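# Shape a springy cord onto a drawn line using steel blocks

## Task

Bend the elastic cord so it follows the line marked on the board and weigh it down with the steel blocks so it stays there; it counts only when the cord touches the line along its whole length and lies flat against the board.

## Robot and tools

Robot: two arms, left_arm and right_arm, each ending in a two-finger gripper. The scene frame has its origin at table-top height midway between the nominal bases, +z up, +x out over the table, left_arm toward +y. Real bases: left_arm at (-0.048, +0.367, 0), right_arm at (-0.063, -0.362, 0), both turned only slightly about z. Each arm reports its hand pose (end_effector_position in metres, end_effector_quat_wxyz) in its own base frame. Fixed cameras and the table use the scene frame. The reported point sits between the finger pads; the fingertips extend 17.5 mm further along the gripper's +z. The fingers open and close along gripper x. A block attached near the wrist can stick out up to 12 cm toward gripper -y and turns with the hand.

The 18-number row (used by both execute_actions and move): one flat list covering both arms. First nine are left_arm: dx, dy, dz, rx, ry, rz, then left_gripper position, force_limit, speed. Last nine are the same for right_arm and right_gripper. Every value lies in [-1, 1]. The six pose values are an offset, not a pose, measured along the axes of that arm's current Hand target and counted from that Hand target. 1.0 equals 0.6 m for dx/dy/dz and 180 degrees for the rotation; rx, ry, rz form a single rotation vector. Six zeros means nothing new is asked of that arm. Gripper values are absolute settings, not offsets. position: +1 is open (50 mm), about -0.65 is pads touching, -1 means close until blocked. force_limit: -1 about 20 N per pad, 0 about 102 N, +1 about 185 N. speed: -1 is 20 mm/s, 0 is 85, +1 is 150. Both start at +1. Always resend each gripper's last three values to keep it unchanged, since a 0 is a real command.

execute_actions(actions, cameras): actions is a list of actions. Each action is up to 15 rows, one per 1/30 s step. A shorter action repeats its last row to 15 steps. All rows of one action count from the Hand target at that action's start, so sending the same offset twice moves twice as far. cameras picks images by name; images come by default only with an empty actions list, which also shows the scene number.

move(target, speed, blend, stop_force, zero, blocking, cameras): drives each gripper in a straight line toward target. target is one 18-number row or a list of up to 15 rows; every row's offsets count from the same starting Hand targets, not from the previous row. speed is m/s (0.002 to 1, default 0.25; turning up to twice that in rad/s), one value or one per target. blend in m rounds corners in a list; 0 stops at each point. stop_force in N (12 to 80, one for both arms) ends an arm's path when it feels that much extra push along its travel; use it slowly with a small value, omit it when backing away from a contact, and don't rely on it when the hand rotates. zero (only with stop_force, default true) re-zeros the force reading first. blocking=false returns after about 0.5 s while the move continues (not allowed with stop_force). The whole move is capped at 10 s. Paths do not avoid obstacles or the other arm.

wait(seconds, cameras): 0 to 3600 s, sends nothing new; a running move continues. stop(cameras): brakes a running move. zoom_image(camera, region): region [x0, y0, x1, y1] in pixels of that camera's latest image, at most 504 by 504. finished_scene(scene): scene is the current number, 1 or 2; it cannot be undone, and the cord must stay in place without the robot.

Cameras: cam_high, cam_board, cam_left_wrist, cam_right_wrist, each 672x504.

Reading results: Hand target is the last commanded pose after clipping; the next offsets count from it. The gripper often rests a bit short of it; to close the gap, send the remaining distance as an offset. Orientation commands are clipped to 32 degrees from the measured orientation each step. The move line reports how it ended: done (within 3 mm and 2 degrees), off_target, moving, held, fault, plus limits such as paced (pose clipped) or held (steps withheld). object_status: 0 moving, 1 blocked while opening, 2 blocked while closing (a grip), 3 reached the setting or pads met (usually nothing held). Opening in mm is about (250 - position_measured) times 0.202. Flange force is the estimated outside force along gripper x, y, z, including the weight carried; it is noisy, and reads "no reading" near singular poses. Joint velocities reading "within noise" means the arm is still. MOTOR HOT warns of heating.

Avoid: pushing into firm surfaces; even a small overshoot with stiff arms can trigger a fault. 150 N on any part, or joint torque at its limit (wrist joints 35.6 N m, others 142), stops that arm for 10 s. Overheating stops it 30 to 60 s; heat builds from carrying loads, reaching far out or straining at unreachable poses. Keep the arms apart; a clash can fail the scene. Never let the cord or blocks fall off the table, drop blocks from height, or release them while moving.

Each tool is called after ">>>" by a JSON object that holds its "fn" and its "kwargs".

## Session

>>> {"fn": "execute_actions", "kwargs": {"actions": []}}

Scene clock: 0.00 s.
left_arm: end_effector_position=(+0.5198, +0.1142, +0.3627) position_measured=3 object_status=3 end_effector_quat_wxyz=(-0.350, +0.181, +0.868, +0.304) | right_arm: end_effector_position=(+0.7122, -0.0032, +0.2137) position_measured=4 object_status=3 end_effector_quat_wxyz=(-0.444, +0.859, +0.205, +0.152)
Joint positions: left_arm=[-0.034 0.611 0.911 -1.019 -2.298 0.645] | right_arm=[-0.266 0.806 0.872 -0.979 -1.748 -0.966]
Joint velocities: within noise
Flange force (N): no reading
Hand target: left_arm +0.5198, +0.1142, +0.3627; -0.350, +0.181, +0.868, +0.304 | right_arm +0.7122, -0.0032, +0.2137; -0.444, +0.859, +0.205, +0.152
Tool commands: left_gripper/position=+1.0 left_gripper/force_limit=+1.0 left_gripper/speed=+1.0 right_gripper/position=+0.992157 right_gripper/force_limit=+1.0 right_gripper/speed=+1.0
camera_calibration:
cam_left_wrist: T_world_to_cam=[[-0.69564, 0.11776, 0.70867, 0.10208], [0.6544, 0.51086, 0.55748, -0.56188], [-0.29638, 0.85156, -0.43244, 0.33823]] pos_world=[0.53895, -0.013, 0.38715]
cam_right_wrist: T_world_to_cam=[[0.87297, 0.23999, 0.42465, -0.70288], [0.43996, -0.76331, -0.47307, -0.18238], [0.21061, 0.59981, -0.77193, 0.13891]] pos_world=[0.66458, -0.05385, 0.31943]

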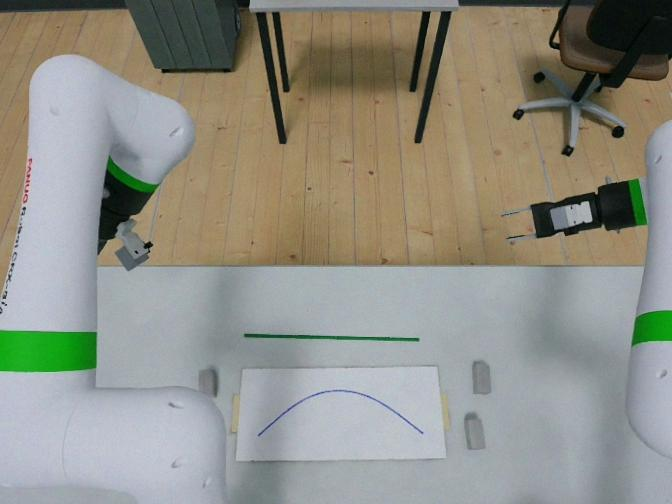

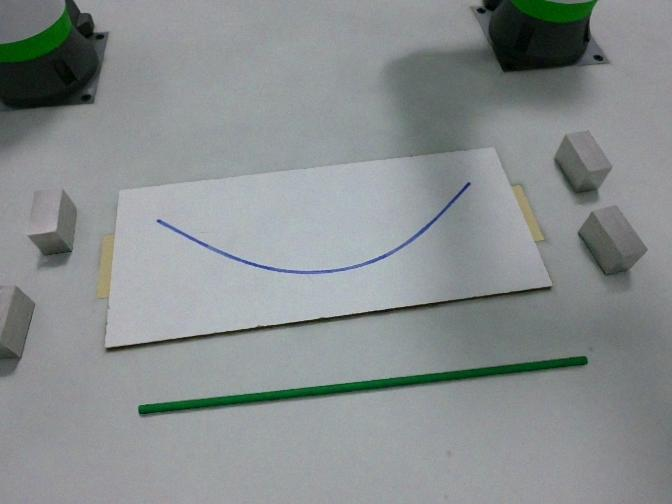

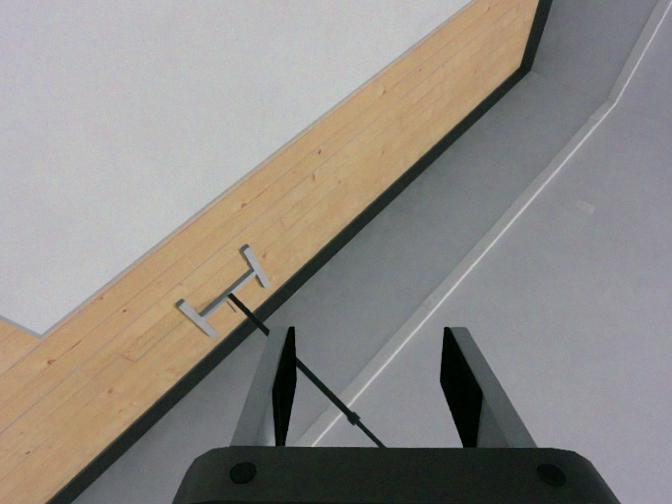

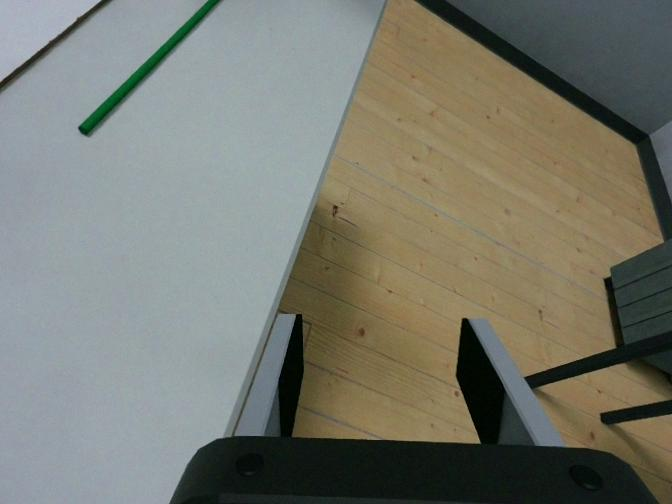

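>>> {"fn": "move", "kwargs": {"target": [0.186,-0.6225,-0.167,-0.0244,-0.323,0.3419,1,1,1,-0.406,-0.682,0.126,-0.14,-0.2955,-0.329,1,1,1], "cameras": ["cam_left_wrist","cam_right_wrist"]}}

>>> {"fn": "zoom_image", "kwargs": {"camera": "cam_left_wrist", "region": [0, 140, 252, 350]}}

>>> {"fn": "zoom_image", "kwargs": {"camera": "cam_left_wrist", "region": [180, 140, 432, 350]}}

>>> {"fn": "zoom_image", "kwargs": {"camera": "cam_left_wrist", "region": [420, 120, 588, 330]}}

>>> {"fn": "zoom_image", "kwargs": {"camera": "cam_right_wrist", "region": [100, 120, 352, 350]}}

Scene clock: 15.43 s.
left_arm: end_effector_position=(+0.2957, -0.2199, +0.3505) position_measured=3 object_status=3 end_effector_quat_wxyz=(+0.001, +0.711, +0.703, +0.000) | right_arm: end_effector_position=(+0.3071, +0.2200, +0.3497) position_measured=3 object_status=3 end_effector_quat_wxyz=(+0.000, +0.698, +0.716, +0.000)
Joint positions: left_arm=[-0.278 -0.192 -0.011 0.001 -1.751 0.267] | right_arm=[0.974 -0.169 0.006 0.001 -1.746 -0.948]
Flange force (N): left_arm=[2.9 -1.8 7.1] | right_arm=[1.7 -0.2 2.8]
Hand target: left_arm +0.2957, -0.2199, +0.3505; +0.001, +0.711, +0.703, +0.000 | right_arm +0.3070, +0.2200, +0.3497; +0.000, +0.698, +0.716, +0.000
Off the commanded pose: left_arm 0.000 m, 0 deg | right_arm 0.000 m, 0 deg.
move: done
cam_left_wrist: T_world_to_cam=[[0.01651, 0.99968, -0.01919, 0.2326], [0.95088, -0.00976, 0.30941, -0.35295], [0.30913, -0.02336, -0.95073, 0.36125]] pos_world=[0.2201, -0.22754, 0.45712]
cam_right_wrist: T_world_to_cam=[[-0.02288, 0.99928, -0.03043, -0.19325], [0.94331, 0.03166, 0.3304, -0.37977], [0.33112, -0.02115, -0.94335, 0.35492]] pos_world=[0.2363, 0.21264, 0.45441]

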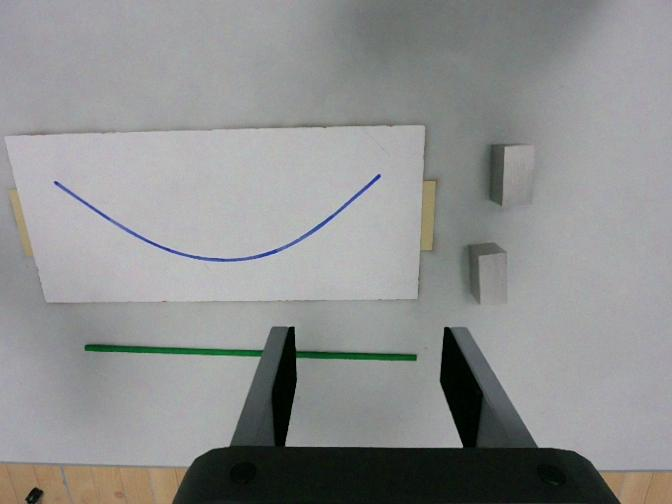

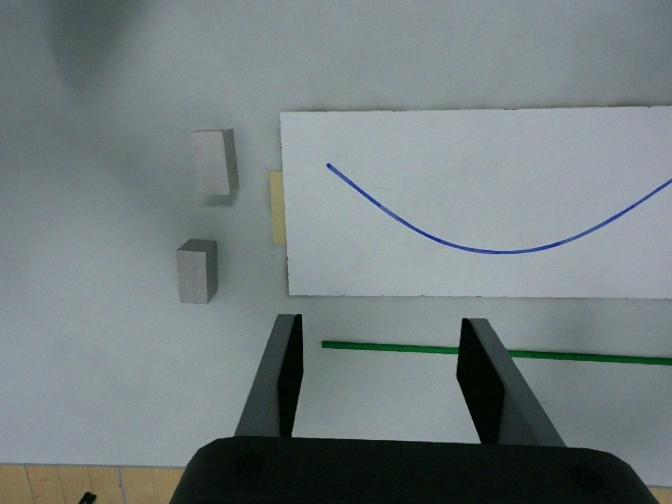

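Scaled by 2.000.

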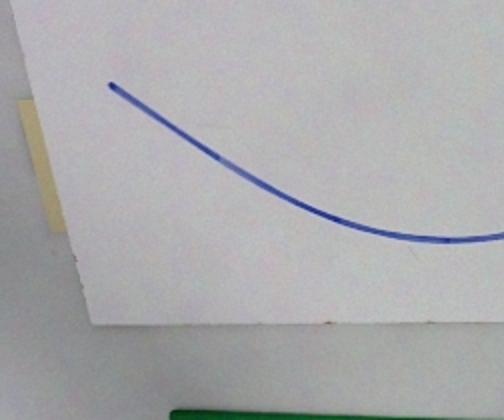

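Scaled by 2.000.

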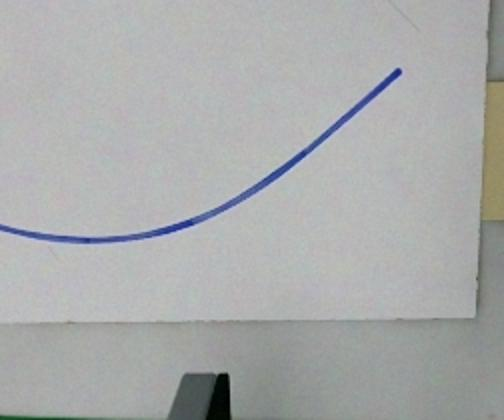

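Scaled by 2.400.

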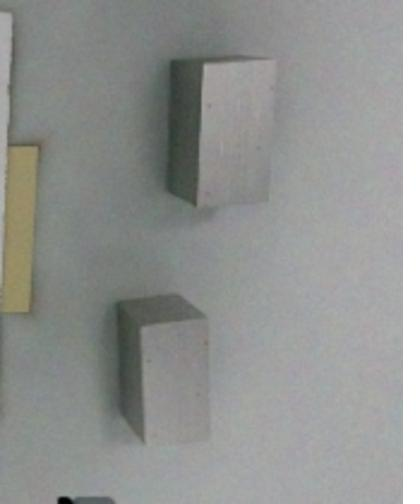

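Scaled by 2.000.

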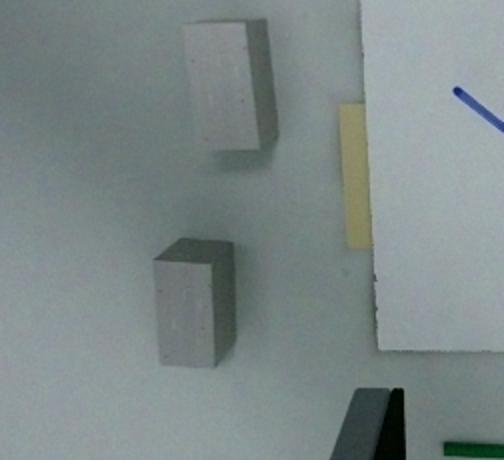

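>>> {"fn": "move", "kwargs": {"target": [0.26,0.1577,0.4175,0,0,-0.0397,1,-0.7,-0.5,-0.293,0.1803,0.416,0,0,0.0214,1,-0.7,-0.5], "cameras": ["cam_left_wrist","cam_right_wrist"]}}

Scene clock: 45.07 s.
left_arm: end_effector_position=(+0.3921, -0.0654, +0.0999) position_measured=3 object_status=3 end_effector_quat_wxyz=(+0.001, +0.666, +0.746, +0.000) | right_arm: end_effector_position=(+0.4199, +0.0469, +0.1003) position_measured=3 object_status=3 end_effector_quat_wxyz=(+0.000, +0.722, +0.692, +0.000)
Joint positions: left_arm=[0.169 -0.036 -0.469 0.002 -1.138 -0.056] | right_arm=[0.425 0.028 -0.405 0.001 -1.138 -0.466]
Flange force (N): left_arm=[1.6 -2.8 5.2] | right_arm=[-0.1 1.2 3.2]
Hand target: left_arm +0.3922, -0.0654, +0.0998; +0.000, +0.666, +0.746, +0.000 | right_arm +0.4199, +0.0469, +0.1002; +0.000, +0.722, +0.692, +0.000
Off the commanded pose: left_arm 0.000 m, 0 deg | right_arm 0.000 m, 0 deg.
move: done
cam_left_wrist: T_world_to_cam=[[-0.10791, 0.99398, -0.01919, 0.12016], [0.94477, 0.10854, 0.30923, -0.35549], [0.30945, 0.01524, -0.95079, 0.09916]] pos_world=[0.31814, -0.08236, 0.20652]
cam_right_wrist: T_world_to_cam=[[0.0442, 0.99856, -0.03043, -0.05353], [0.94329, -0.03168, 0.33045, -0.39535], [0.32901, -0.04331, -0.94333, 0.08056]] pos_world=[0.34879, 0.04441, 0.20501]

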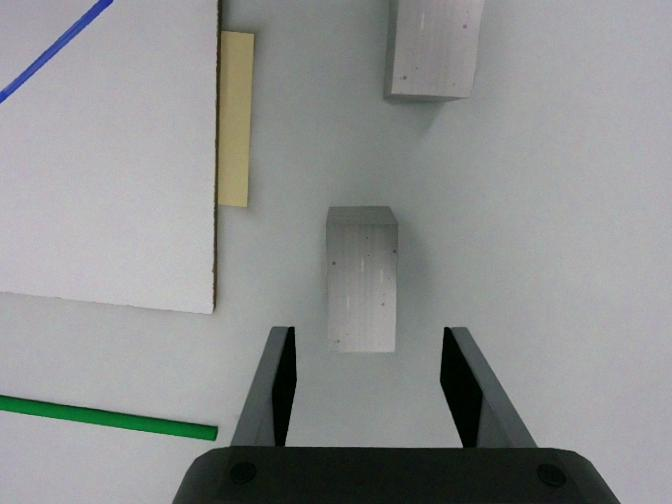

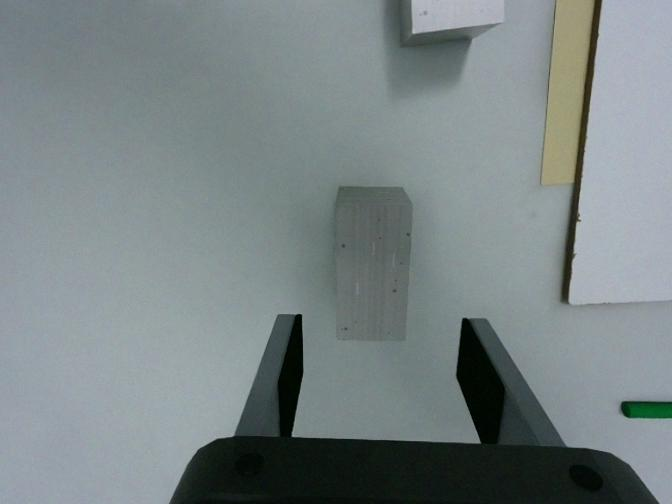

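>>> {"fn": "move", "kwargs": {"target": [0,0,0.1165,0,0,0,1,-0.7,-0.5,0,0,0.117,0,0,0,1,-0.7,-0.5]}}

>>> {"fn": "move", "kwargs": {"target": [0,0,0,0,0,0,-1,-0.7,-0.5,0,0,0,0,0,0,-1,-0.7,-0.5]}}

>>> {"fn": "move", "kwargs": {"target": [0,0,-0.083,0,0,0,-1,-0.7,-0.5,0,0,-0.083,0,0,0,-1,-0.7,-0.5], "cameras": ["cam_left_wrist","cam_right_wrist"]}}

Scene clock: 50.53 s.
left_arm: end_effector_position=(+0.3922, -0.0654, +0.0300) position_measured=3 object_status=3 end_effector_quat_wxyz=(+0.000, +0.666, +0.746, +0.000) | right_arm: end_effector_position=(+0.4199, +0.0469, +0.0301) position_measured=3 object_status=3 end_effector_quat_wxyz=(+0.000, +0.722, +0.692, +0.000)
Joint positions: left_arm=[0.169 0.062 -0.558 0.002 -0.951 -0.057] | right_arm=[0.425 0.123 -0.491 0.001 -0.957 -0.466]
Flange force (N): left_arm=[4.3 -4.5 3.9] | right_arm=[-0.4 0.8 3.1]
Hand target: left_arm +0.3922, -0.0655, +0.0299; +0.000, +0.666, +0.746, +0.000 | right_arm +0.4199, +0.0469, +0.0300; +0.000, +0.722, +0.692, +0.000
Off the commanded pose: left_arm 0.000 m, 0 deg | right_arm 0.000 m, 0 deg.
move: done

Scene clock: 51.13 s.
left_arm: end_effector_position=(+0.3922, -0.0655, +0.0299) position_measured=103 object_status=2 end_effector_quat_wxyz=(+0.001, +0.666, +0.746, +0.000) | right_arm: end_effector_position=(+0.4200, +0.0468, +0.0300) position_measured=104 object_status=2 end_effector_quat_wxyz=(+0.000, +0.722, +0.692, +0.000)
Joint positions: left_arm=[0.169 0.063 -0.558 0.002 -0.951 -0.056] | right_arm=[0.424 0.123 -0.491 0.001 -0.957 -0.466]
Flange force (N): left_arm=[2.2 -2.9 5.9] | right_arm=[-0.6 0.8 3.7]
Hand target: left_arm +0.3922, -0.0655, +0.0299; +0.000, +0.666, +0.746, +0.000 | right_arm +0.4199, +0.0469, +0.0300; +0.000, +0.722, +0.692, +0.000
Off the commanded pose: left_arm 0.000 m, 0 deg | right_arm 0.000 m, 0 deg.
move: done

Scene clock: 51.73 s.
left_arm: end_effector_position=(+0.3921, -0.0655, +0.0797) position_measured=103 object_status=2 end_effector_quat_wxyz=(+0.000, +0.666, +0.746, +0.000) | right_arm: end_effector_position=(+0.4199, +0.0469, +0.0798) position_measured=104 object_status=2 end_effector_quat_wxyz=(+0.000, +0.722, +0.692, +0.000)
Joint positions: left_arm=[0.169 -0.011 -0.497 0.002 -1.085 -0.056] | right_arm=[0.424 0.052 -0.433 0.001 -1.086 -0.466]
Flange force (N): left_arm=[1.6 -1.8 10.7] | right_arm=[0.3 0.5 8.7]
Hand target: left_arm +0.3922, -0.0654, +0.0797; +0.000, +0.666, +0.746, +0.000 | right_arm +0.4199, +0.0469, +0.0798; +0.000, +0.722, +0.692, +0.000
Off the commanded pose: left_arm 0.000 m, 0 deg | right_arm 0.000 m, 0 deg.
move: done
cam_left_wrist: T_world_to_cam=[[-0.10769, 0.994, -0.01921, 0.1198], [0.94484, 0.10833, 0.30911, -0.34925], [0.30933, 0.01514, -0.95083, 0.08]] pos_world=[0.31814, -0.08246, 0.18632]
cam_right_wrist: T_world_to_cam=[[0.04429, 0.99856, -0.0304, -0.05419], [0.94332, -0.03178, 0.33037, -0.38856], [0.32893, -0.04331, -0.94336, 0.06125]] pos_world=[0.34879, 0.04441, 0.18451]

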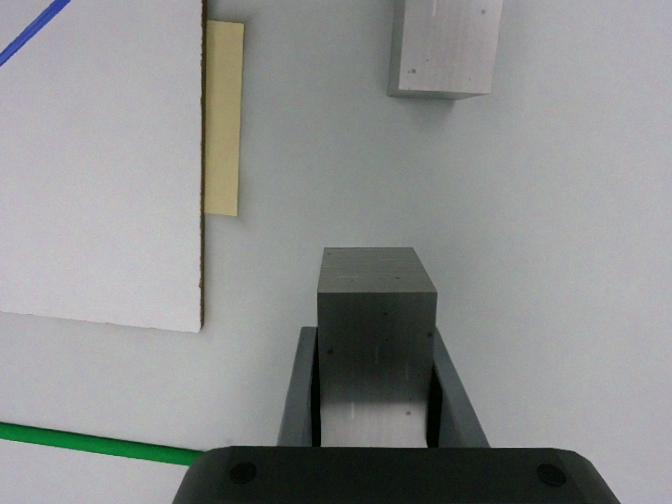

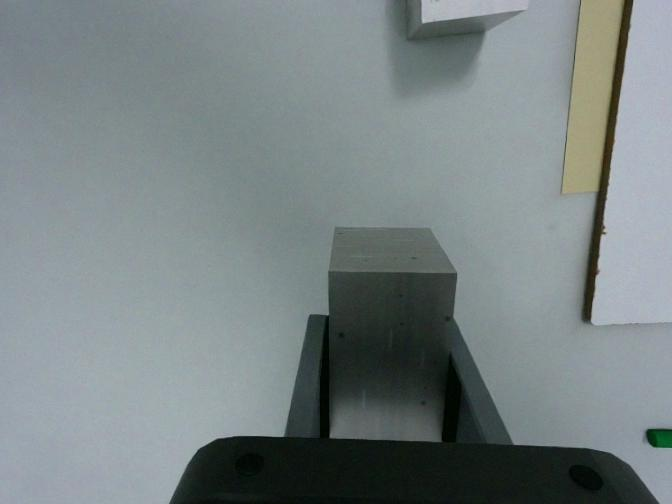

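>>> {"fn": "move", "kwargs": {"target": [-0.3953,-0.1555,0,0,0,-0.1,-1,-0.7,-0.5,0,0,0,0,0,0,-1,-0.7,-0.5], "cameras": ["cam_left_wrist"]}}

Scene clock: 57.00 s.
left_arm: end_effector_position=(+0.3263, -0.3116, +0.0801) position_measured=103 object_status=2 end_effector_quat_wxyz=(+0.000, +0.541, +0.841, -0.001) | right_arm: end_effector_position=(+0.4199, +0.0469, +0.0798) position_measured=104 object_status=2 end_effector_quat_wxyz=(+0.000, +0.722, +0.692, +0.000)
Joint positions: left_arm=[-0.469 0.122 -0.356 0.001 -1.093 0.896] | right_arm=[0.425 0.052 -0.433 0.001 -1.086 -0.466]
Flange force (N): left_arm=[2.7 0.1 10.6] | right_arm=[-1.0 1.5 9.0]
Hand target: left_arm +0.3263, -0.3116, +0.0801; +0.000, +0.541, +0.841, -0.001 | right_arm +0.4199, +0.0469, +0.0798; +0.000, +0.722, +0.692, +0.000
Off the commanded pose: left_arm 0.000 m, 0 deg | right_arm 0.000 m, 0 deg.
move: done
cam_left_wrist: T_world_to_cam=[[-0.40981, 0.91197, -0.0191, 0.43039], [0.86511, 0.39522, 0.30886, -0.14504], [0.28921, 0.11005, -0.95092, 0.14061]] pos_world=[0.26119, -0.35065, 0.18672]

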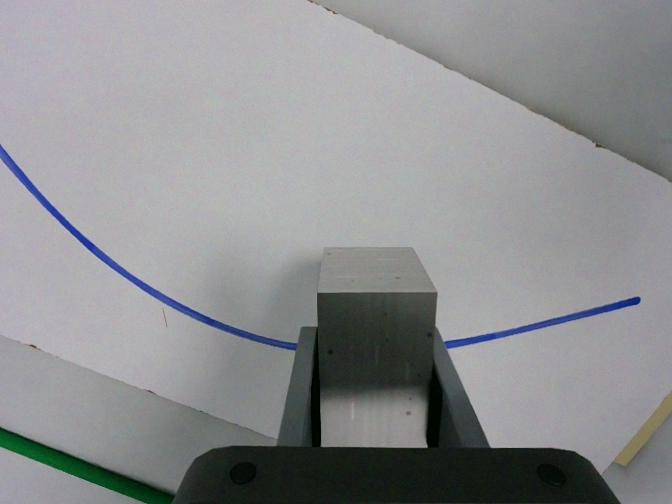

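>>> {"fn": "move", "kwargs": {"target": [0,0.005,0.058,0,0,0,-1,-0.7,-0.5,0,0,0,0,0,0,-1,-0.7,-0.5]}}

>>> {"fn": "move", "kwargs": {"target": [0,0,0.028,0,0,0,-1,-0.7,-0.5,0,0,0,0,0,0,-1,-0.7,-0.5], "stop_force": 12, "speed": 0.008, "cameras": ["cam_left_wrist"]}}

>>> {"fn": "move", "kwargs": {"target": [0,0,0,0,0,0,1,-0.7,-0.8,0,0,0,0,0,0,-1,-0.7,-0.5]}}

Scene clock: 61.57 s.
left_arm: end_effector_position=(+0.3290, -0.3104, +0.0453) position_measured=103 object_status=2 end_effector_quat_wxyz=(+0.000, +0.541, +0.841, +0.000) | right_arm: end_effector_position=(+0.4199, +0.0469, +0.0798) position_measured=104 object_status=2 end_effector_quat_wxyz=(+0.000, +0.722, +0.692, +0.000)
Joint positions: left_arm=[-0.464 0.17 -0.393 0.001 -1.007 0.891] | right_arm=[0.425 0.052 -0.433 0.001 -1.086 -0.466]
Flange force (N): left_arm=[3.0 -0.4 10.5] | right_arm=[-0.4 1.1 8.7]
Hand target: left_arm +0.3290, -0.3104, +0.0453; +0.000, +0.541, +0.841, -0.001 | right_arm +0.4199, +0.0469, +0.0798; +0.000, +0.722, +0.692, +0.000
Off the commanded pose: left_arm 0.000 m, 0 deg | right_arm 0.000 m, 0 deg.
move: done

Scene clock: 63.27 s.
left_arm: end_effector_position=(+0.3290, -0.3104, +0.0363) position_measured=103 object_status=2 end_effector_quat_wxyz=(+0.000, +0.541, +0.841, -0.001) | right_arm: end_effector_position=(+0.4199, +0.0469, +0.0798) position_measured=104 object_status=2 end_effector_quat_wxyz=(+0.000, +0.722, +0.692, +0.000)
Joint positions: left_arm=[-0.464 0.182 -0.403 0.001 -0.985 0.891] | right_arm=[0.425 0.052 -0.433 0.001 -1.086 -0.466]
Flange force (N): left_arm=[14.9 -1.7 -19.0] | right_arm=[-0.5 1.4 8.5]
Hand target: left_arm +0.3290, -0.3104, +0.0363; +0.000, +0.541, +0.841, -0.001 (not the last commanded pose) | right_arm +0.4199, +0.0469, +0.0798; +0.000, +0.722, +0.692, +0.000
Off the commanded pose: left_arm 0.008 m, 0 deg | right_arm 0.000 m, 0 deg.
move: contact (left_arm)
cam_left_wrist: T_world_to_cam=[[-0.4099, 0.91193, -0.01908, 0.42957], [0.8651, 0.39532, 0.30874, -0.13427], [0.2891, 0.11005, -0.95095, 0.09808]] pos_world=[0.26389, -0.34945, 0.14292]

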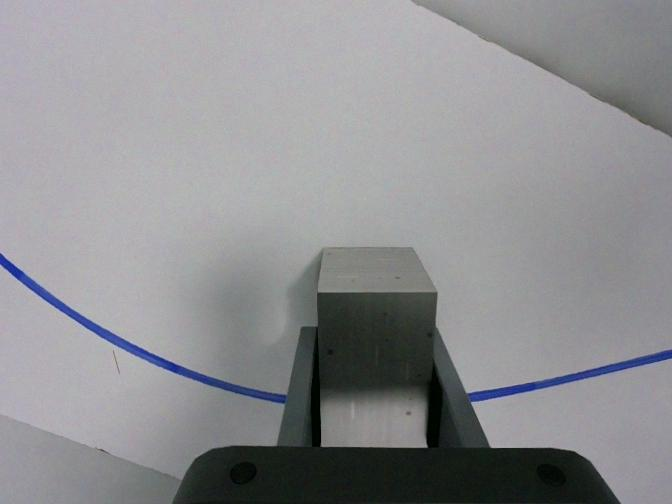

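Scene clock: 64.10 s.
left_arm: end_effector_position=(+0.3290, -0.3104, +0.0363) position_measured=3 object_status=0 end_effector_quat_wxyz=(+0.000, +0.541, +0.841, -0.001) | right_arm: end_effector_position=(+0.4199, +0.0469, +0.0798) position_measured=104 object_status=2 end_effector_quat_wxyz=(+0.000, +0.722, +0.692, +0.000)
Joint positions: left_arm=[-0.464 0.182 -0.403 0.001 -0.985 0.891] | right_arm=[0.425 0.052 -0.433 0.001 -1.086 -0.466]
Flange force (N): left_arm=[2.4 0.2 5.5] | right_arm=[-0.8 1.7 8.7]
Hand target: left_arm +0.3290, -0.3104, +0.0363; +0.000, +0.541, +0.841, -0.001 | right_arm +0.4199, +0.0469, +0.0798; +0.000, +0.722, +0.692, +0.000
Off the commanded pose: left_arm 0.000 m, 0 deg | right_arm 0.000 m, 0 deg.
move: done

>>> {"fn": "move", "kwargs": {"target": [[0,0,-0.156,0,0,0,1,-0.7,-0.5,0,0,0,0,0,0,-1,-0.7,-0.5],[0.429,0.0986,-0.11,0,0,0.119,1,-0.7,-0.5,0.4455,-0.1568,0,0,0,0.1117,-1,-0.7,-0.5]], "blend": 0.02, "cameras": ["cam_left_wrist","cam_right_wrist"]}}

Scene clock: 72.03 s.
left_arm: end_effector_position=(+0.2761, -0.0516, +0.1019) position_measured=3 object_status=3 end_effector_quat_wxyz=(+0.000, +0.688, +0.726, +0.000) | right_arm: end_effector_position=(+0.3370, +0.3179, +0.0797) position_measured=104 object_status=2 end_effector_quat_wxyz=(+0.000, +0.831, +0.556, +0.000)
Joint positions: left_arm=[0.298 -0.387 -0.739 0.001 -1.219 -0.245] | right_arm=[1.041 0.152 -0.322 0.001 -1.097 -1.434]
Flange force (N): left_arm=[0.3 -0.8 6.4] | right_arm=[0.7 0.7 8.5]
Hand target: left_arm +0.2761, -0.0516, +0.1019; +0.000, +0.688, +0.726, +0.000 | right_arm +0.3370, +0.3179, +0.0797; +0.000, +0.831, +0.556, +0.000
Off the commanded pose: left_arm 0.000 m, 0 deg | right_arm 0.000 m, 0 deg.
move: done
cam_left_wrist: T_world_to_cam=[[-0.04847, 0.99864, -0.0192, 0.07777], [0.94954, 0.05203, 0.30931, -0.25223], [0.30989, -0.00324, -0.95077, 0.13569]] pos_world=[0.20122, -0.0641, 0.20852]
cam_right_wrist: T_world_to_cam=[[0.38475, 0.92253, -0.0302, -0.41167], [0.87489, -0.35406, 0.33047, -0.1762], [0.29418, -0.15357, -0.94333, 0.14694]] pos_world=[0.26932, 0.33996, 0.18441]

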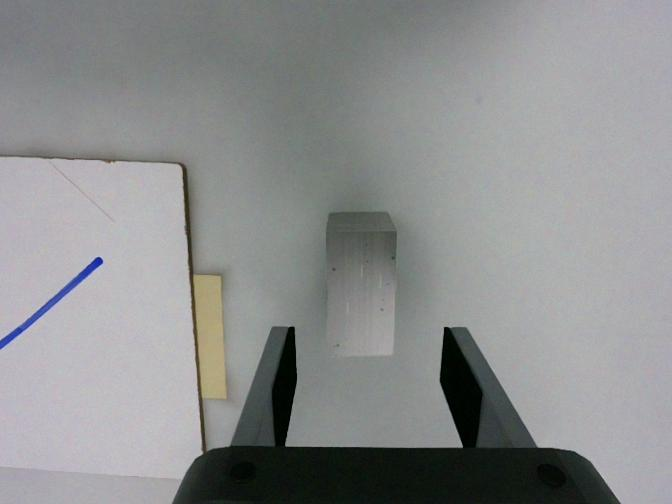

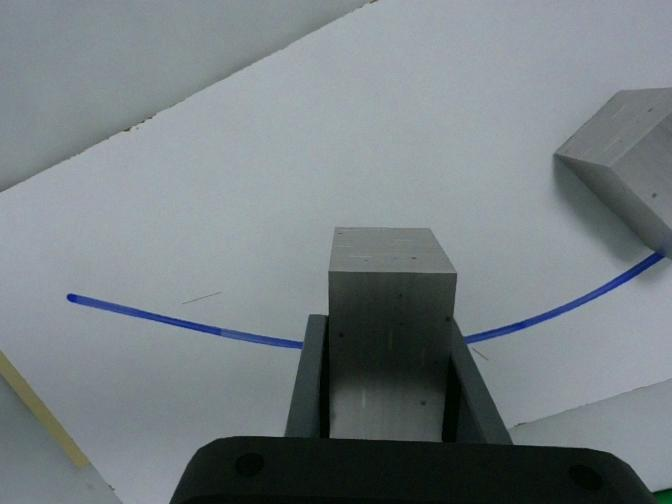

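>>> {"fn": "move", "kwargs": {"target": [0,0,0.1195,0,0,0,1,-0.7,-0.5,0.005,0.0087,0.058,0,0,-0.011,-1,-0.7,-0.5]}}

>>> {"fn": "move", "kwargs": {"target": [0,0,0,0,0,0,-1,-0.7,-0.5,0,0,0.028,0,0,0,-1,-0.7,-0.5], "stop_force": 12, "speed": 0.008, "cameras": ["cam_right_wrist"]}}

Scene clock: 77.97 s.
left_arm: end_effector_position=(+0.2761, -0.0517, +0.0302) position_measured=3 object_status=3 end_effector_quat_wxyz=(+0.000, +0.688, +0.726, +0.000) | right_arm: end_effector_position=(+0.3430, +0.3187, +0.0449) position_measured=104 object_status=2 end_effector_quat_wxyz=(+0.000, +0.822, +0.570, +0.000)
Joint positions: left_arm=[0.298 -0.275 -0.853 0.002 -0.993 -0.245] | right_arm=[1.031 0.207 -0.349 0.001 -1.015 -1.389]
Flange force (N): left_arm=[0.5 -0.7 6.4] | right_arm=[0.9 1.3 8.4]
Hand target: left_arm +0.2761, -0.0517, +0.0302; +0.000, +0.688, +0.726, +0.000 | right_arm +0.3430, +0.3186, +0.0449; +0.000, +0.822, +0.570, +0.000
Off the commanded pose: left_arm 0.000 m, 0 deg | right_arm 0.000 m, 0 deg.
move: done

Scene clock: 79.60 s.
left_arm: end_effector_position=(+0.2761, -0.0517, +0.0302) position_measured=103 object_status=2 end_effector_quat_wxyz=(+0.000, +0.688, +0.726, +0.000) | right_arm: end_effector_position=(+0.3430, +0.3186, +0.0363) position_measured=104 object_status=2 end_effector_quat_wxyz=(+0.000, +0.822, +0.570, +0.000)
Joint positions: left_arm=[0.298 -0.275 -0.853 0.002 -0.993 -0.245] | right_arm=[1.031 0.219 -0.358 0.001 -0.994 -1.389]
Flange force (N): left_arm=[1.4 -0.2 9.7] | right_arm=[-7.2 -5.2 -20.0]
Hand target: left_arm +0.2761, -0.0517, +0.0302; +0.000, +0.688, +0.726, +0.000 | right_arm +0.3430, +0.3186, +0.0363; +0.000, +0.822, +0.570, +0.000 (not the last commanded pose)
Off the commanded pose: left_arm 0.000 m, 0 deg | right_arm 0.008 m, 0 deg.
move: contact (right_arm)
cam_right_wrist: T_world_to_cam=[[0.35263, 0.93528, -0.03017, -0.40901], [0.88656, -0.3236, 0.3306, -0.18061], [0.29944, -0.14333, -0.94329, 0.09927]] pos_world=[0.27462, 0.33832, 0.14101]

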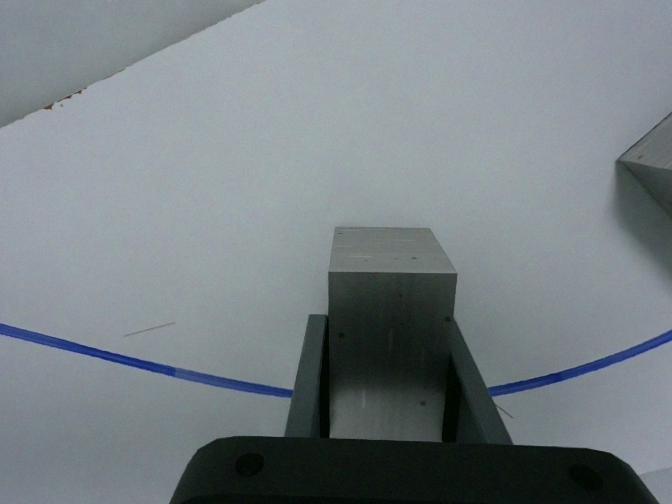

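>>> {"fn": "move", "kwargs": {"target": [0,0,-0.083,0,0,0,-1,-0.7,-0.5,0,0,0,0,0,0,1,-0.7,-0.8]}}

>>> {"fn": "move", "kwargs": {"target": [[0,0,0,0,0,0,-1,-0.7,-0.5,0,0,-0.156,0,0,0,1,-0.7,-0.5],[-0.2059,0.0638,0,0,0,-0.212,-1,-0.7,-0.5,-0.4047,0.0743,-0.11,0,0,-0.1306,1,-0.7,-0.5]], "blend": 0.02, "cameras": ["cam_left_wrist","cam_right_wrist"]}}

Scene clock: 84.33 s.
left_arm: end_effector_position=(+0.2761, -0.0516, +0.0800) position_measured=103 object_status=2 end_effector_quat_wxyz=(+0.000, +0.688, +0.726, +0.000) | right_arm: end_effector_position=(+0.3430, +0.3186, +0.0363) position_measured=3 object_status=3 end_effector_quat_wxyz=(+0.000, +0.822, +0.570, +0.000)
Joint positions: left_arm=[0.298 -0.359 -0.777 0.001 -1.153 -0.245] | right_arm=[1.031 0.219 -0.358 0.001 -0.994 -1.389]
Flange force (N): left_arm=[2.2 -1.2 11.2] | right_arm=[0.6 1.0 3.1]
Hand target: left_arm +0.2761, -0.0516, +0.0800; +0.000, +0.688, +0.726, +0.000 | right_arm +0.3430, +0.3186, +0.0363; +0.000, +0.822, +0.570, +0.000
Off the commanded pose: left_arm 0.000 m, 0 deg | right_arm 0.000 m, 0 deg.
move: done

Scene clock: 86.47 s.
left_arm: end_effector_position=(+0.3210, -0.1729, +0.0802) position_measured=103 object_status=2 end_effector_quat_wxyz=(+0.000, +0.413, +0.911, -0.001) | right_arm: end_effector_position=(+0.2997, +0.0756, +0.1024) position_measured=3 object_status=3 end_effector_quat_wxyz=(+0.000, +0.688, +0.725, +0.000)
Joint positions: left_arm=[-0.128 -0.101 -0.58 0.001 -1.091 0.847] | right_arm=[0.682 -0.294 -0.677 0.001 -1.188 -0.63]
Flange force (N): left_arm=[3.1 0.1 10.5] | right_arm=[0.2 2.3 3.4]
Hand target: left_arm +0.3210, -0.1729, +0.0802; +0.000, +0.413, +0.911, -0.001 | right_arm +0.2997, +0.0756, +0.1024; +0.000, +0.688, +0.725, +0.000
Off the commanded pose: left_arm 0.000 m, 0 deg | right_arm 0.000 m, 0 deg.
move: done
cam_left_wrist: T_world_to_cam=[[-0.65518, 0.75523, -0.01894, 0.35334], [0.71467, 0.62773, 0.30853, -0.10676], [0.2449, 0.18861, -0.95103, 0.15487]] pos_world=[0.26987, -0.22905, 0.18692]
cam_right_wrist: T_world_to_cam=[[-0.04974, 0.9983, -0.0305, -0.04859], [0.94208, 0.05704, 0.3305, -0.28814], [0.33168, -0.0123, -0.94331, 0.12017]] pos_world=[0.22917, 0.06642, 0.20711]

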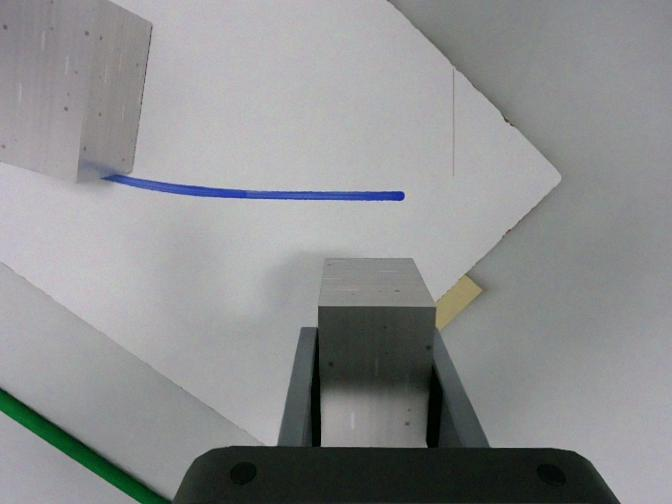

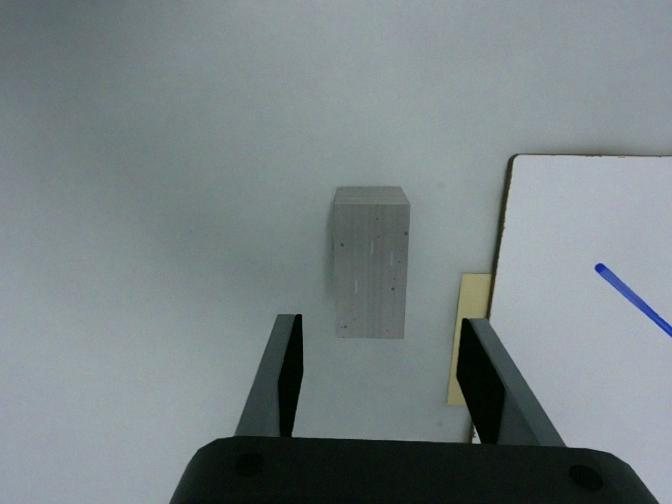

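>>> {"fn": "move", "kwargs": {"target": [0.005,-0.0067,0.058,0,0,0,-1,-0.7,-0.5,0,0,0.12,0,0,0,1,-0.7,-0.5]}}

>>> {"fn": "move", "kwargs": {"target": [0,0,0.028,0,0,0,-1,-0.7,-0.5,0,0,0,0,0,0,-1,-0.7,-0.5], "stop_force": 12, "speed": 0.008, "cameras": ["cam_left_wrist"]}}

>>> {"fn": "move", "kwargs": {"target": [0,0,0,0,0,0,1,-0.7,-0.8,0,0,-0.0837,0,0,0,-1,-0.7,-0.5]}}

Scene clock: 93.40 s.
left_arm: end_effector_position=(+0.3160, -0.1733, +0.0454) position_measured=103 object_status=2 end_effector_quat_wxyz=(+0.000, +0.413, +0.911, -0.001) | right_arm: end_effector_position=(+0.2997, +0.0756, +0.0304) position_measured=3 object_status=3 end_effector_quat_wxyz=(+0.000, +0.688, +0.725, +0.000)
Joint positions: left_arm=[-0.132 -0.06 -0.637 0.001 -0.994 0.85] | right_arm=[0.682 -0.182 -0.784 0.001 -0.969 -0.63]
Flange force (N): left_arm=[3.4 0.4 10.5] | right_arm=[-0.3 2.7 4.0]
Hand target: left_arm +0.3160, -0.1734, +0.0454; +0.000, +0.413, +0.911, -0.001 | right_arm +0.2997, +0.0756, +0.0304; +0.000, +0.688, +0.725, +0.000
Off the commanded pose: left_arm 0.000 m, 0 deg | right_arm 0.000 m, 0 deg.
move: done

Scene clock: 95.07 s.
left_arm: end_effector_position=(+0.3160, -0.1734, +0.0365) position_measured=103 object_status=2 end_effector_quat_wxyz=(+0.000, +0.413, +0.911, -0.001) | right_arm: end_effector_position=(+0.2997, +0.0756, +0.0304) position_measured=104 object_status=2 end_effector_quat_wxyz=(+0.000, +0.688, +0.725, +0.000)
Joint positions: left_arm=[-0.132 -0.045 -0.648 0.002 -0.968 0.85] | right_arm=[0.682 -0.182 -0.784 0.001 -0.969 -0.63]
Flange force (N): left_arm=[17.3 -3.9 -29.5] | right_arm=[-0.7 2.5 8.8]
Hand target: left_arm +0.3160, -0.1734, +0.0365; +0.000, +0.413, +0.911, -0.001 (not the last commanded pose) | right_arm +0.2997, +0.0756, +0.0304; +0.000, +0.688, +0.725, +0.000
Off the commanded pose: left_arm 0.008 m, 0 deg | right_arm 0.000 m, 0 deg.
move: contact (left_arm)
cam_left_wrist: T_world_to_cam=[[-0.65531, 0.75513, -0.01893, 0.34963], [0.71462, 0.62789, 0.30833, -0.08931], [0.24472, 0.18852, -0.95109, 0.11467]] pos_world=[0.26487, -0.22955, 0.14322]

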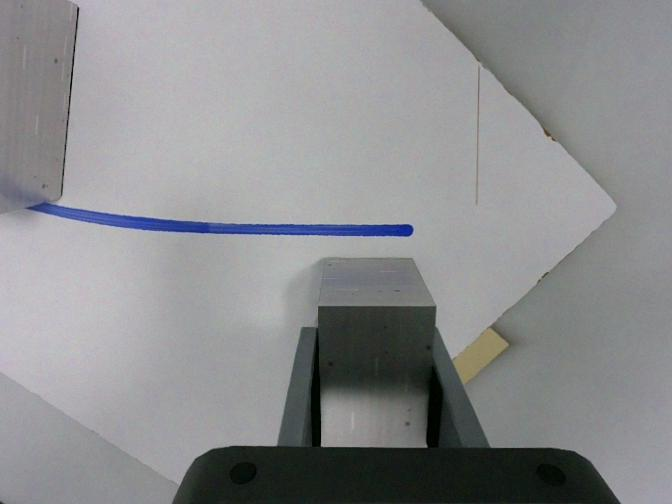

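Scene clock: 95.90 s.
left_arm: end_effector_position=(+0.3159, -0.1734, +0.0365) position_measured=3 object_status=0 end_effector_quat_wxyz=(+0.000, +0.413, +0.911, -0.001) | right_arm: end_effector_position=(+0.2997, +0.0756, +0.0806) position_measured=104 object_status=2 end_effector_quat_wxyz=(+0.000, +0.688, +0.725, +0.000)
Joint positions: left_arm=[-0.132 -0.045 -0.648 0.002 -0.968 0.85] | right_arm=[0.682 -0.266 -0.712 0.001 -1.124 -0.63]
Flange force (N): left_arm=[2.6 0.5 5.3] | right_arm=[-0.7 3.0 9.0]
Hand target: left_arm +0.3160, -0.1734, +0.0365; +0.000, +0.413, +0.911, -0.001 | right_arm +0.2997, +0.0756, +0.0806; +0.000, +0.688, +0.725, +0.000
Off the commanded pose: left_arm 0.000 m, 0 deg | right_arm 0.000 m, 0 deg.
move: done

>>> {"fn": "move", "kwargs": {"target": [[0,0,-0.156,0,0,0,1,-0.7,-0.5,0,0,0,0,0,0,-1,-0.7,-0.5],[-0.255,0.1873,-0.156,0,0,0.7406,1,-0.7,-0.5,0.1683,0.0817,0,0,0,0.2167,-1,-0.7,-0.5]], "blend": 0.02, "cameras": ["cam_left_wrist","cam_right_wrist"]}}

Scene clock: 114.90 s.
left_arm: end_effector_position=(+0.5013, -0.2143, +0.1302) position_measured=3 object_status=3 end_effector_quat_wxyz=(+0.001, +1.000, -0.018, +0.000) | right_arm: end_effector_position=(+0.3434, +0.1790, +0.0806) position_measured=104 object_status=2 end_effector_quat_wxyz=(+0.000, +0.891, +0.454, +0.000)
Joint positions: left_arm=[-0.162 0.297 -0.016 0.002 -1.257 -1.445] | right_arm=[0.824 -0.04 -0.523 0.001 -1.088 -1.452]
Flange force (N): left_arm=[-2.5 -2.5 5.0] | right_arm=[1.1 2.0 8.7]
Hand target: left_arm +0.5013, -0.2142, +0.1302; +0.001, +1.000, -0.018, +0.000 | right_arm +0.3434, +0.1790, +0.0806; +0.000, +0.891, +0.454, +0.000
Off the commanded pose: left_arm 0.000 m, 0 deg | right_arm 0.000 m, 0 deg.
move: done
cam_left_wrist: T_world_to_cam=[[0.99898, -0.0415, -0.01778, -0.49637], [-0.03393, -0.94993, 0.31061, -0.18818], [-0.02978, -0.30969, -0.95037, 0.19687]] pos_world=[0.49534, -0.13839, 0.23672]
cam_right_wrist: T_world_to_cam=[[0.58975, 0.80703, -0.02987, -0.33575], [0.7678, -0.54885, 0.33054, -0.15963], [0.25036, -0.21787, -0.94332, 0.15114]] pos_world=[0.28274, 0.21628, 0.18531]

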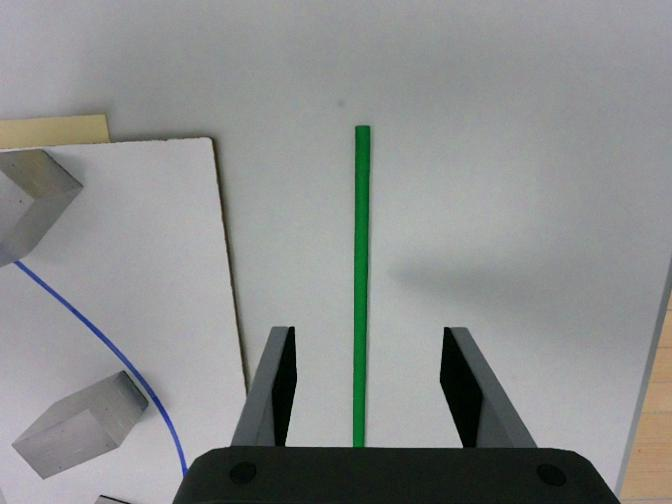

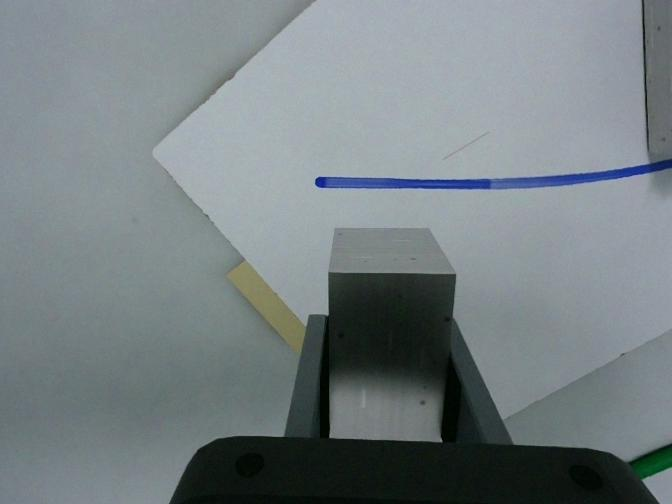

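>>> {"fn": "move", "kwargs": {"target": [0.003,0.0025,0.1,0,0,0,0.3,-0.3,-0.5,-0.0158,0.0033,0.058,0,0,0,-1,-0.7,-0.5]}}

>>> {"fn": "move", "kwargs": {"target": [0,0,0,0,0,0,0.3,-0.3,-0.5,0,0,0.028,0,0,0,-1,-0.7,-0.5], "stop_force": 12, "speed": 0.008, "cameras": ["cam_left_wrist","cam_right_wrist"]}}

>>> {"fn": "move", "kwargs": {"target": [0,0,0,0,0,0,0.3,-0.3,-0.5,0,0,0,0,0,0,1,-0.7,-0.8]}}

Scene clock: 125.37 s.
left_arm: end_effector_position=(+0.5031, -0.2159, +0.0702) position_measured=107 object_status=3 end_effector_quat_wxyz=(+0.001, +1.000, -0.018, +0.000) | right_arm: end_effector_position=(+0.3394, +0.1702, +0.0458) position_measured=104 object_status=2 end_effector_quat_wxyz=(+0.000, +0.891, +0.454, +0.000)
Joint positions: left_arm=[-0.165 0.357 -0.087 0.002 -1.127 -1.443] | right_arm=[0.815 -0.009 -0.587 0.001 -0.993 -1.444]
Flange force (N): left_arm=[-3.4 -2.5 4.6] | right_arm=[1.7 2.3 8.8]
Hand target: left_arm +0.5031, -0.2159, +0.0702; +0.001, +1.000, -0.018, +0.000 | right_arm +0.3394, +0.1702, +0.0458; +0.000, +0.891, +0.454, +0.000
Off the commanded pose: left_arm 0.000 m, 0 deg | right_arm 0.000 m, 0 deg.
move: done

Scene clock: 127.07 s.
left_arm: end_effector_position=(+0.5031, -0.2159, +0.0702) position_measured=107 object_status=3 end_effector_quat_wxyz=(+0.001, +1.000, -0.018, +0.000) | right_arm: end_effector_position=(+0.3394, +0.1701, +0.0367) position_measured=104 object_status=2 end_effector_quat_wxyz=(+0.000, +0.891, +0.454, +0.000)
Joint positions: left_arm=[-0.165 0.357 -0.087 0.002 -1.127 -1.443] | right_arm=[0.815 0.006 -0.597 0.001 -0.967 -1.444]
Flange force (N): left_arm=[-3.4 -1.7 5.0] | right_arm=[-7.6 -9.0 -24.7]
Hand target: left_arm +0.5031, -0.2159, +0.0702; +0.001, +1.000, -0.018, +0.000 | right_arm +0.3394, +0.1701, +0.0367; +0.000, +0.891, +0.454, +0.000 (not the last commanded pose)
Off the commanded pose: left_arm 0.000 m, 0 deg | right_arm 0.008 m, 0 deg.
move: contact (right_arm)
cam_left_wrist: T_world_to_cam=[[0.99899, -0.04128, -0.01775, -0.49929], [-0.03373, -0.94991, 0.31069, -0.17108], [-0.02968, -0.30978, -0.95034, 0.13924]] pos_world=[0.49714, -0.13999, 0.17662]
cam_right_wrist: T_world_to_cam=[[0.58966, 0.80709, -0.02999, -0.32755], [0.76787, -0.54872, 0.33058, -0.14706], [0.25035, -0.21796, -0.9433, 0.10878]] pos_world=[0.27883, 0.20738, 0.14141]

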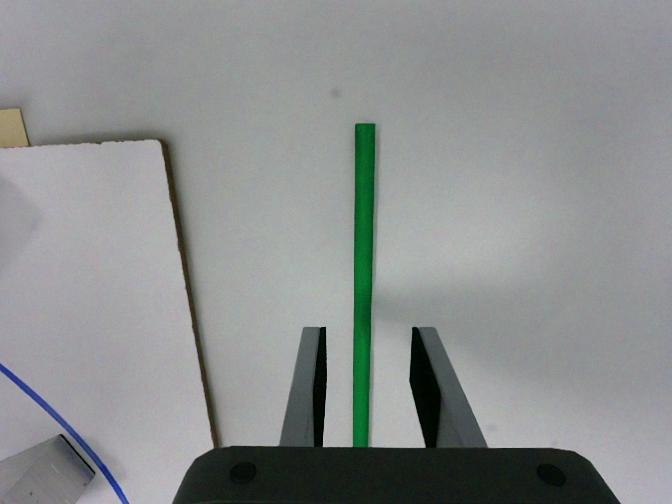

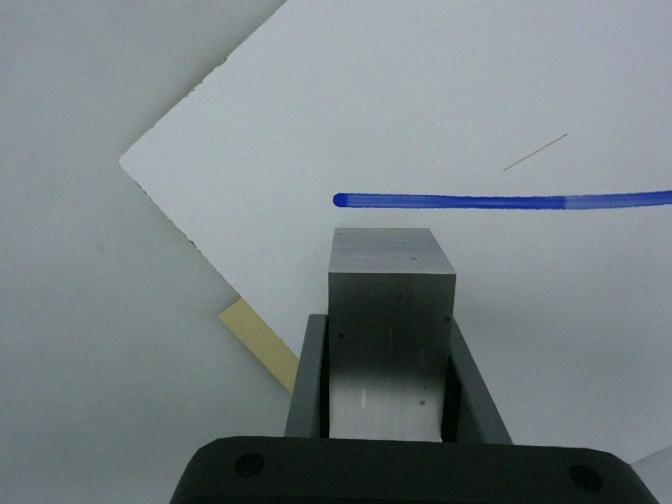

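Scene clock: 127.93 s.
left_arm: end_effector_position=(+0.5031, -0.2159, +0.0702) position_measured=107 object_status=3 end_effector_quat_wxyz=(+0.001, +1.000, -0.018, +0.000) | right_arm: end_effector_position=(+0.3394, +0.1701, +0.0367) position_measured=3 object_status=3 end_effector_quat_wxyz=(+0.000, +0.891, +0.454, +0.000)
Joint positions: left_arm=[-0.165 0.357 -0.087 0.002 -1.127 -1.443] | right_arm=[0.815 0.006 -0.597 0.001 -0.967 -1.444]
Flange force (N): left_arm=[-3.3 -2.6 5.2] | right_arm=[1.3 1.2 3.9]
Hand target: left_arm +0.5031, -0.2159, +0.0702; +0.001, +1.000, -0.018, +0.000 | right_arm +0.3394, +0.1701, +0.0367; +0.000, +0.891, +0.454, +0.000
Off the commanded pose: left_arm 0.000 m, 0 deg | right_arm 0.000 m, 0 deg.
move: done

>>> {"fn": "move", "kwargs": {"target": [[0,0,0,0,0,0,0.3,-0.3,-0.5,0,0,-0.155,0,0,0,1,-0.7,-0.5],[0,0,0.0837,0,0,0,0.3,-0.3,-0.5,0.3015,0.125,-0.0943,0,0,-0.7,1,-0.7,-0.5]], "blend": 0.02, "cameras": ["cam_left_wrist","cam_right_wrist"]}}

Scene clock: 145.30 s.
left_arm: end_effector_position=(+0.5031, -0.2160, +0.0200) position_measured=107 object_status=3 end_effector_quat_wxyz=(+0.001, +1.000, -0.018, +0.000) | right_arm: end_effector_position=(+0.5064, +0.2725, +0.0933) position_measured=3 object_status=3 end_effector_quat_wxyz=(+0.000, +0.000, +1.000, +0.000)
Joint positions: left_arm=[-0.165 0.416 -0.137 0.002 -1.018 -1.443] | right_arm=[0.722 0.398 0.029 0.001 -1.201 0.848]
Flange force (N): left_arm=[-5.9 -4.0 -5.0] | right_arm=[-1.4 0.3 2.7]
Hand target: left_arm +0.5031, -0.2160, +0.0199; +0.001, +1.000, -0.018, +0.000 | right_arm +0.5064, +0.2725, +0.0933; +0.000, +0.000, +1.000, +0.000
Off the commanded pose: left_arm 0.000 m, 0 deg | right_arm 0.000 m, 0 deg.
move: done
cam_left_wrist: T_world_to_cam=[[0.99899, -0.04128, -0.01775, -0.50018], [-0.03373, -0.94991, 0.31069, -0.15561], [-0.02968, -0.30978, -0.95034, 0.0916]] pos_world=[0.49714, -0.14009, 0.12652]
cam_right_wrist: T_world_to_cam=[[-0.99952, 0.00264, -0.03086, 0.51718], [-0.00768, 0.9442, 0.32929, -0.25166], [0.03001, 0.32936, -0.94373, 0.10519]] pos_world=[0.51185, 0.20161, 0.1981]

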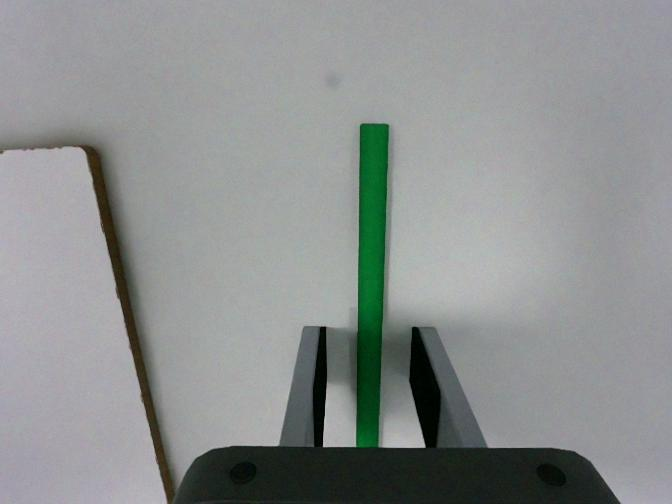

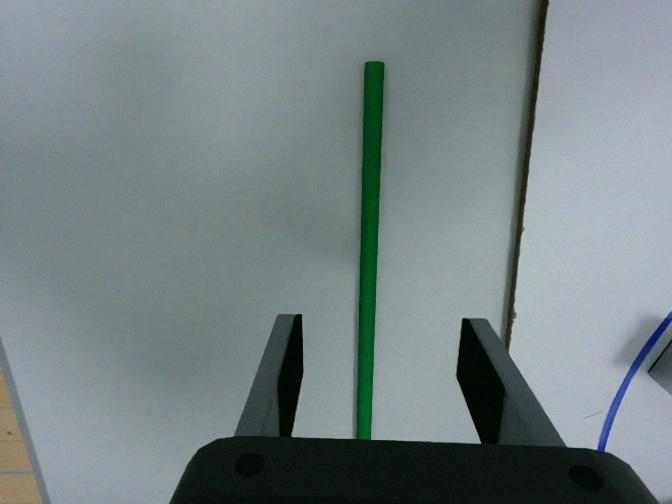

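>>> {"fn": "move", "kwargs": {"target": [0,0,0,0,0,0,0.3,-0.3,-0.5,0,-0.0178,0.122,0,0,0,0.3,-0.3,-0.5], "cameras": ["cam_right_wrist"]}}

Scene clock: 148.43 s.
left_arm: end_effector_position=(+0.5031, -0.2160, +0.0199) position_measured=107 object_status=3 end_effector_quat_wxyz=(+0.001, +1.000, -0.018, +0.000) | right_arm: end_effector_position=(+0.5064, +0.2617, +0.0202) position_measured=107 object_status=3 end_effector_quat_wxyz=(+0.000, +0.000, +1.000, +0.000)
Joint positions: left_arm=[-0.165 0.416 -0.137 0.002 -1.018 -1.443] | right_arm=[0.708 0.464 -0.065 0.001 -1.041 0.863]
Flange force (N): left_arm=[-5.8 -4.0 -6.5] | right_arm=[-0.9 0.1 2.9]
Hand target: left_arm +0.5031, -0.2160, +0.0199; +0.001, +1.000, -0.018, +0.000 | right_arm +0.5064, +0.2617, +0.0201; +0.000, +0.000, +1.000, +0.000
Off the commanded pose: left_arm 0.000 m, 0 deg | right_arm 0.000 m, 0 deg.
move: done
cam_right_wrist: T_world_to_cam=[[-0.99952, 0.00264, -0.03087, 0.51496], [-0.00768, 0.94419, 0.32932, -0.21749], [0.03001, 0.32939, -0.94371, 0.03972]] pos_world=[0.51185, 0.19091, 0.125]

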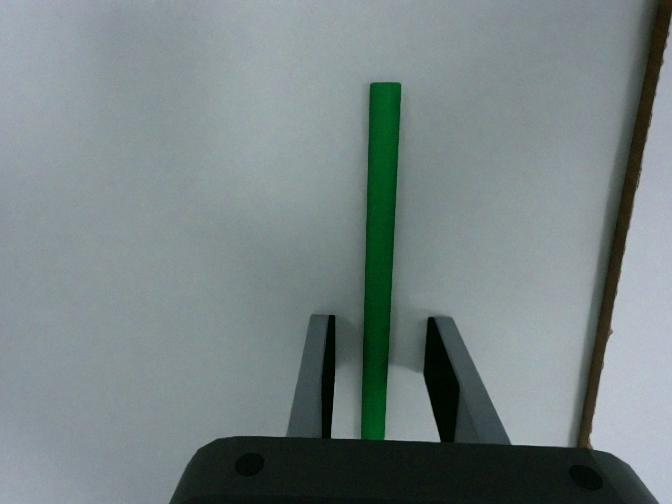

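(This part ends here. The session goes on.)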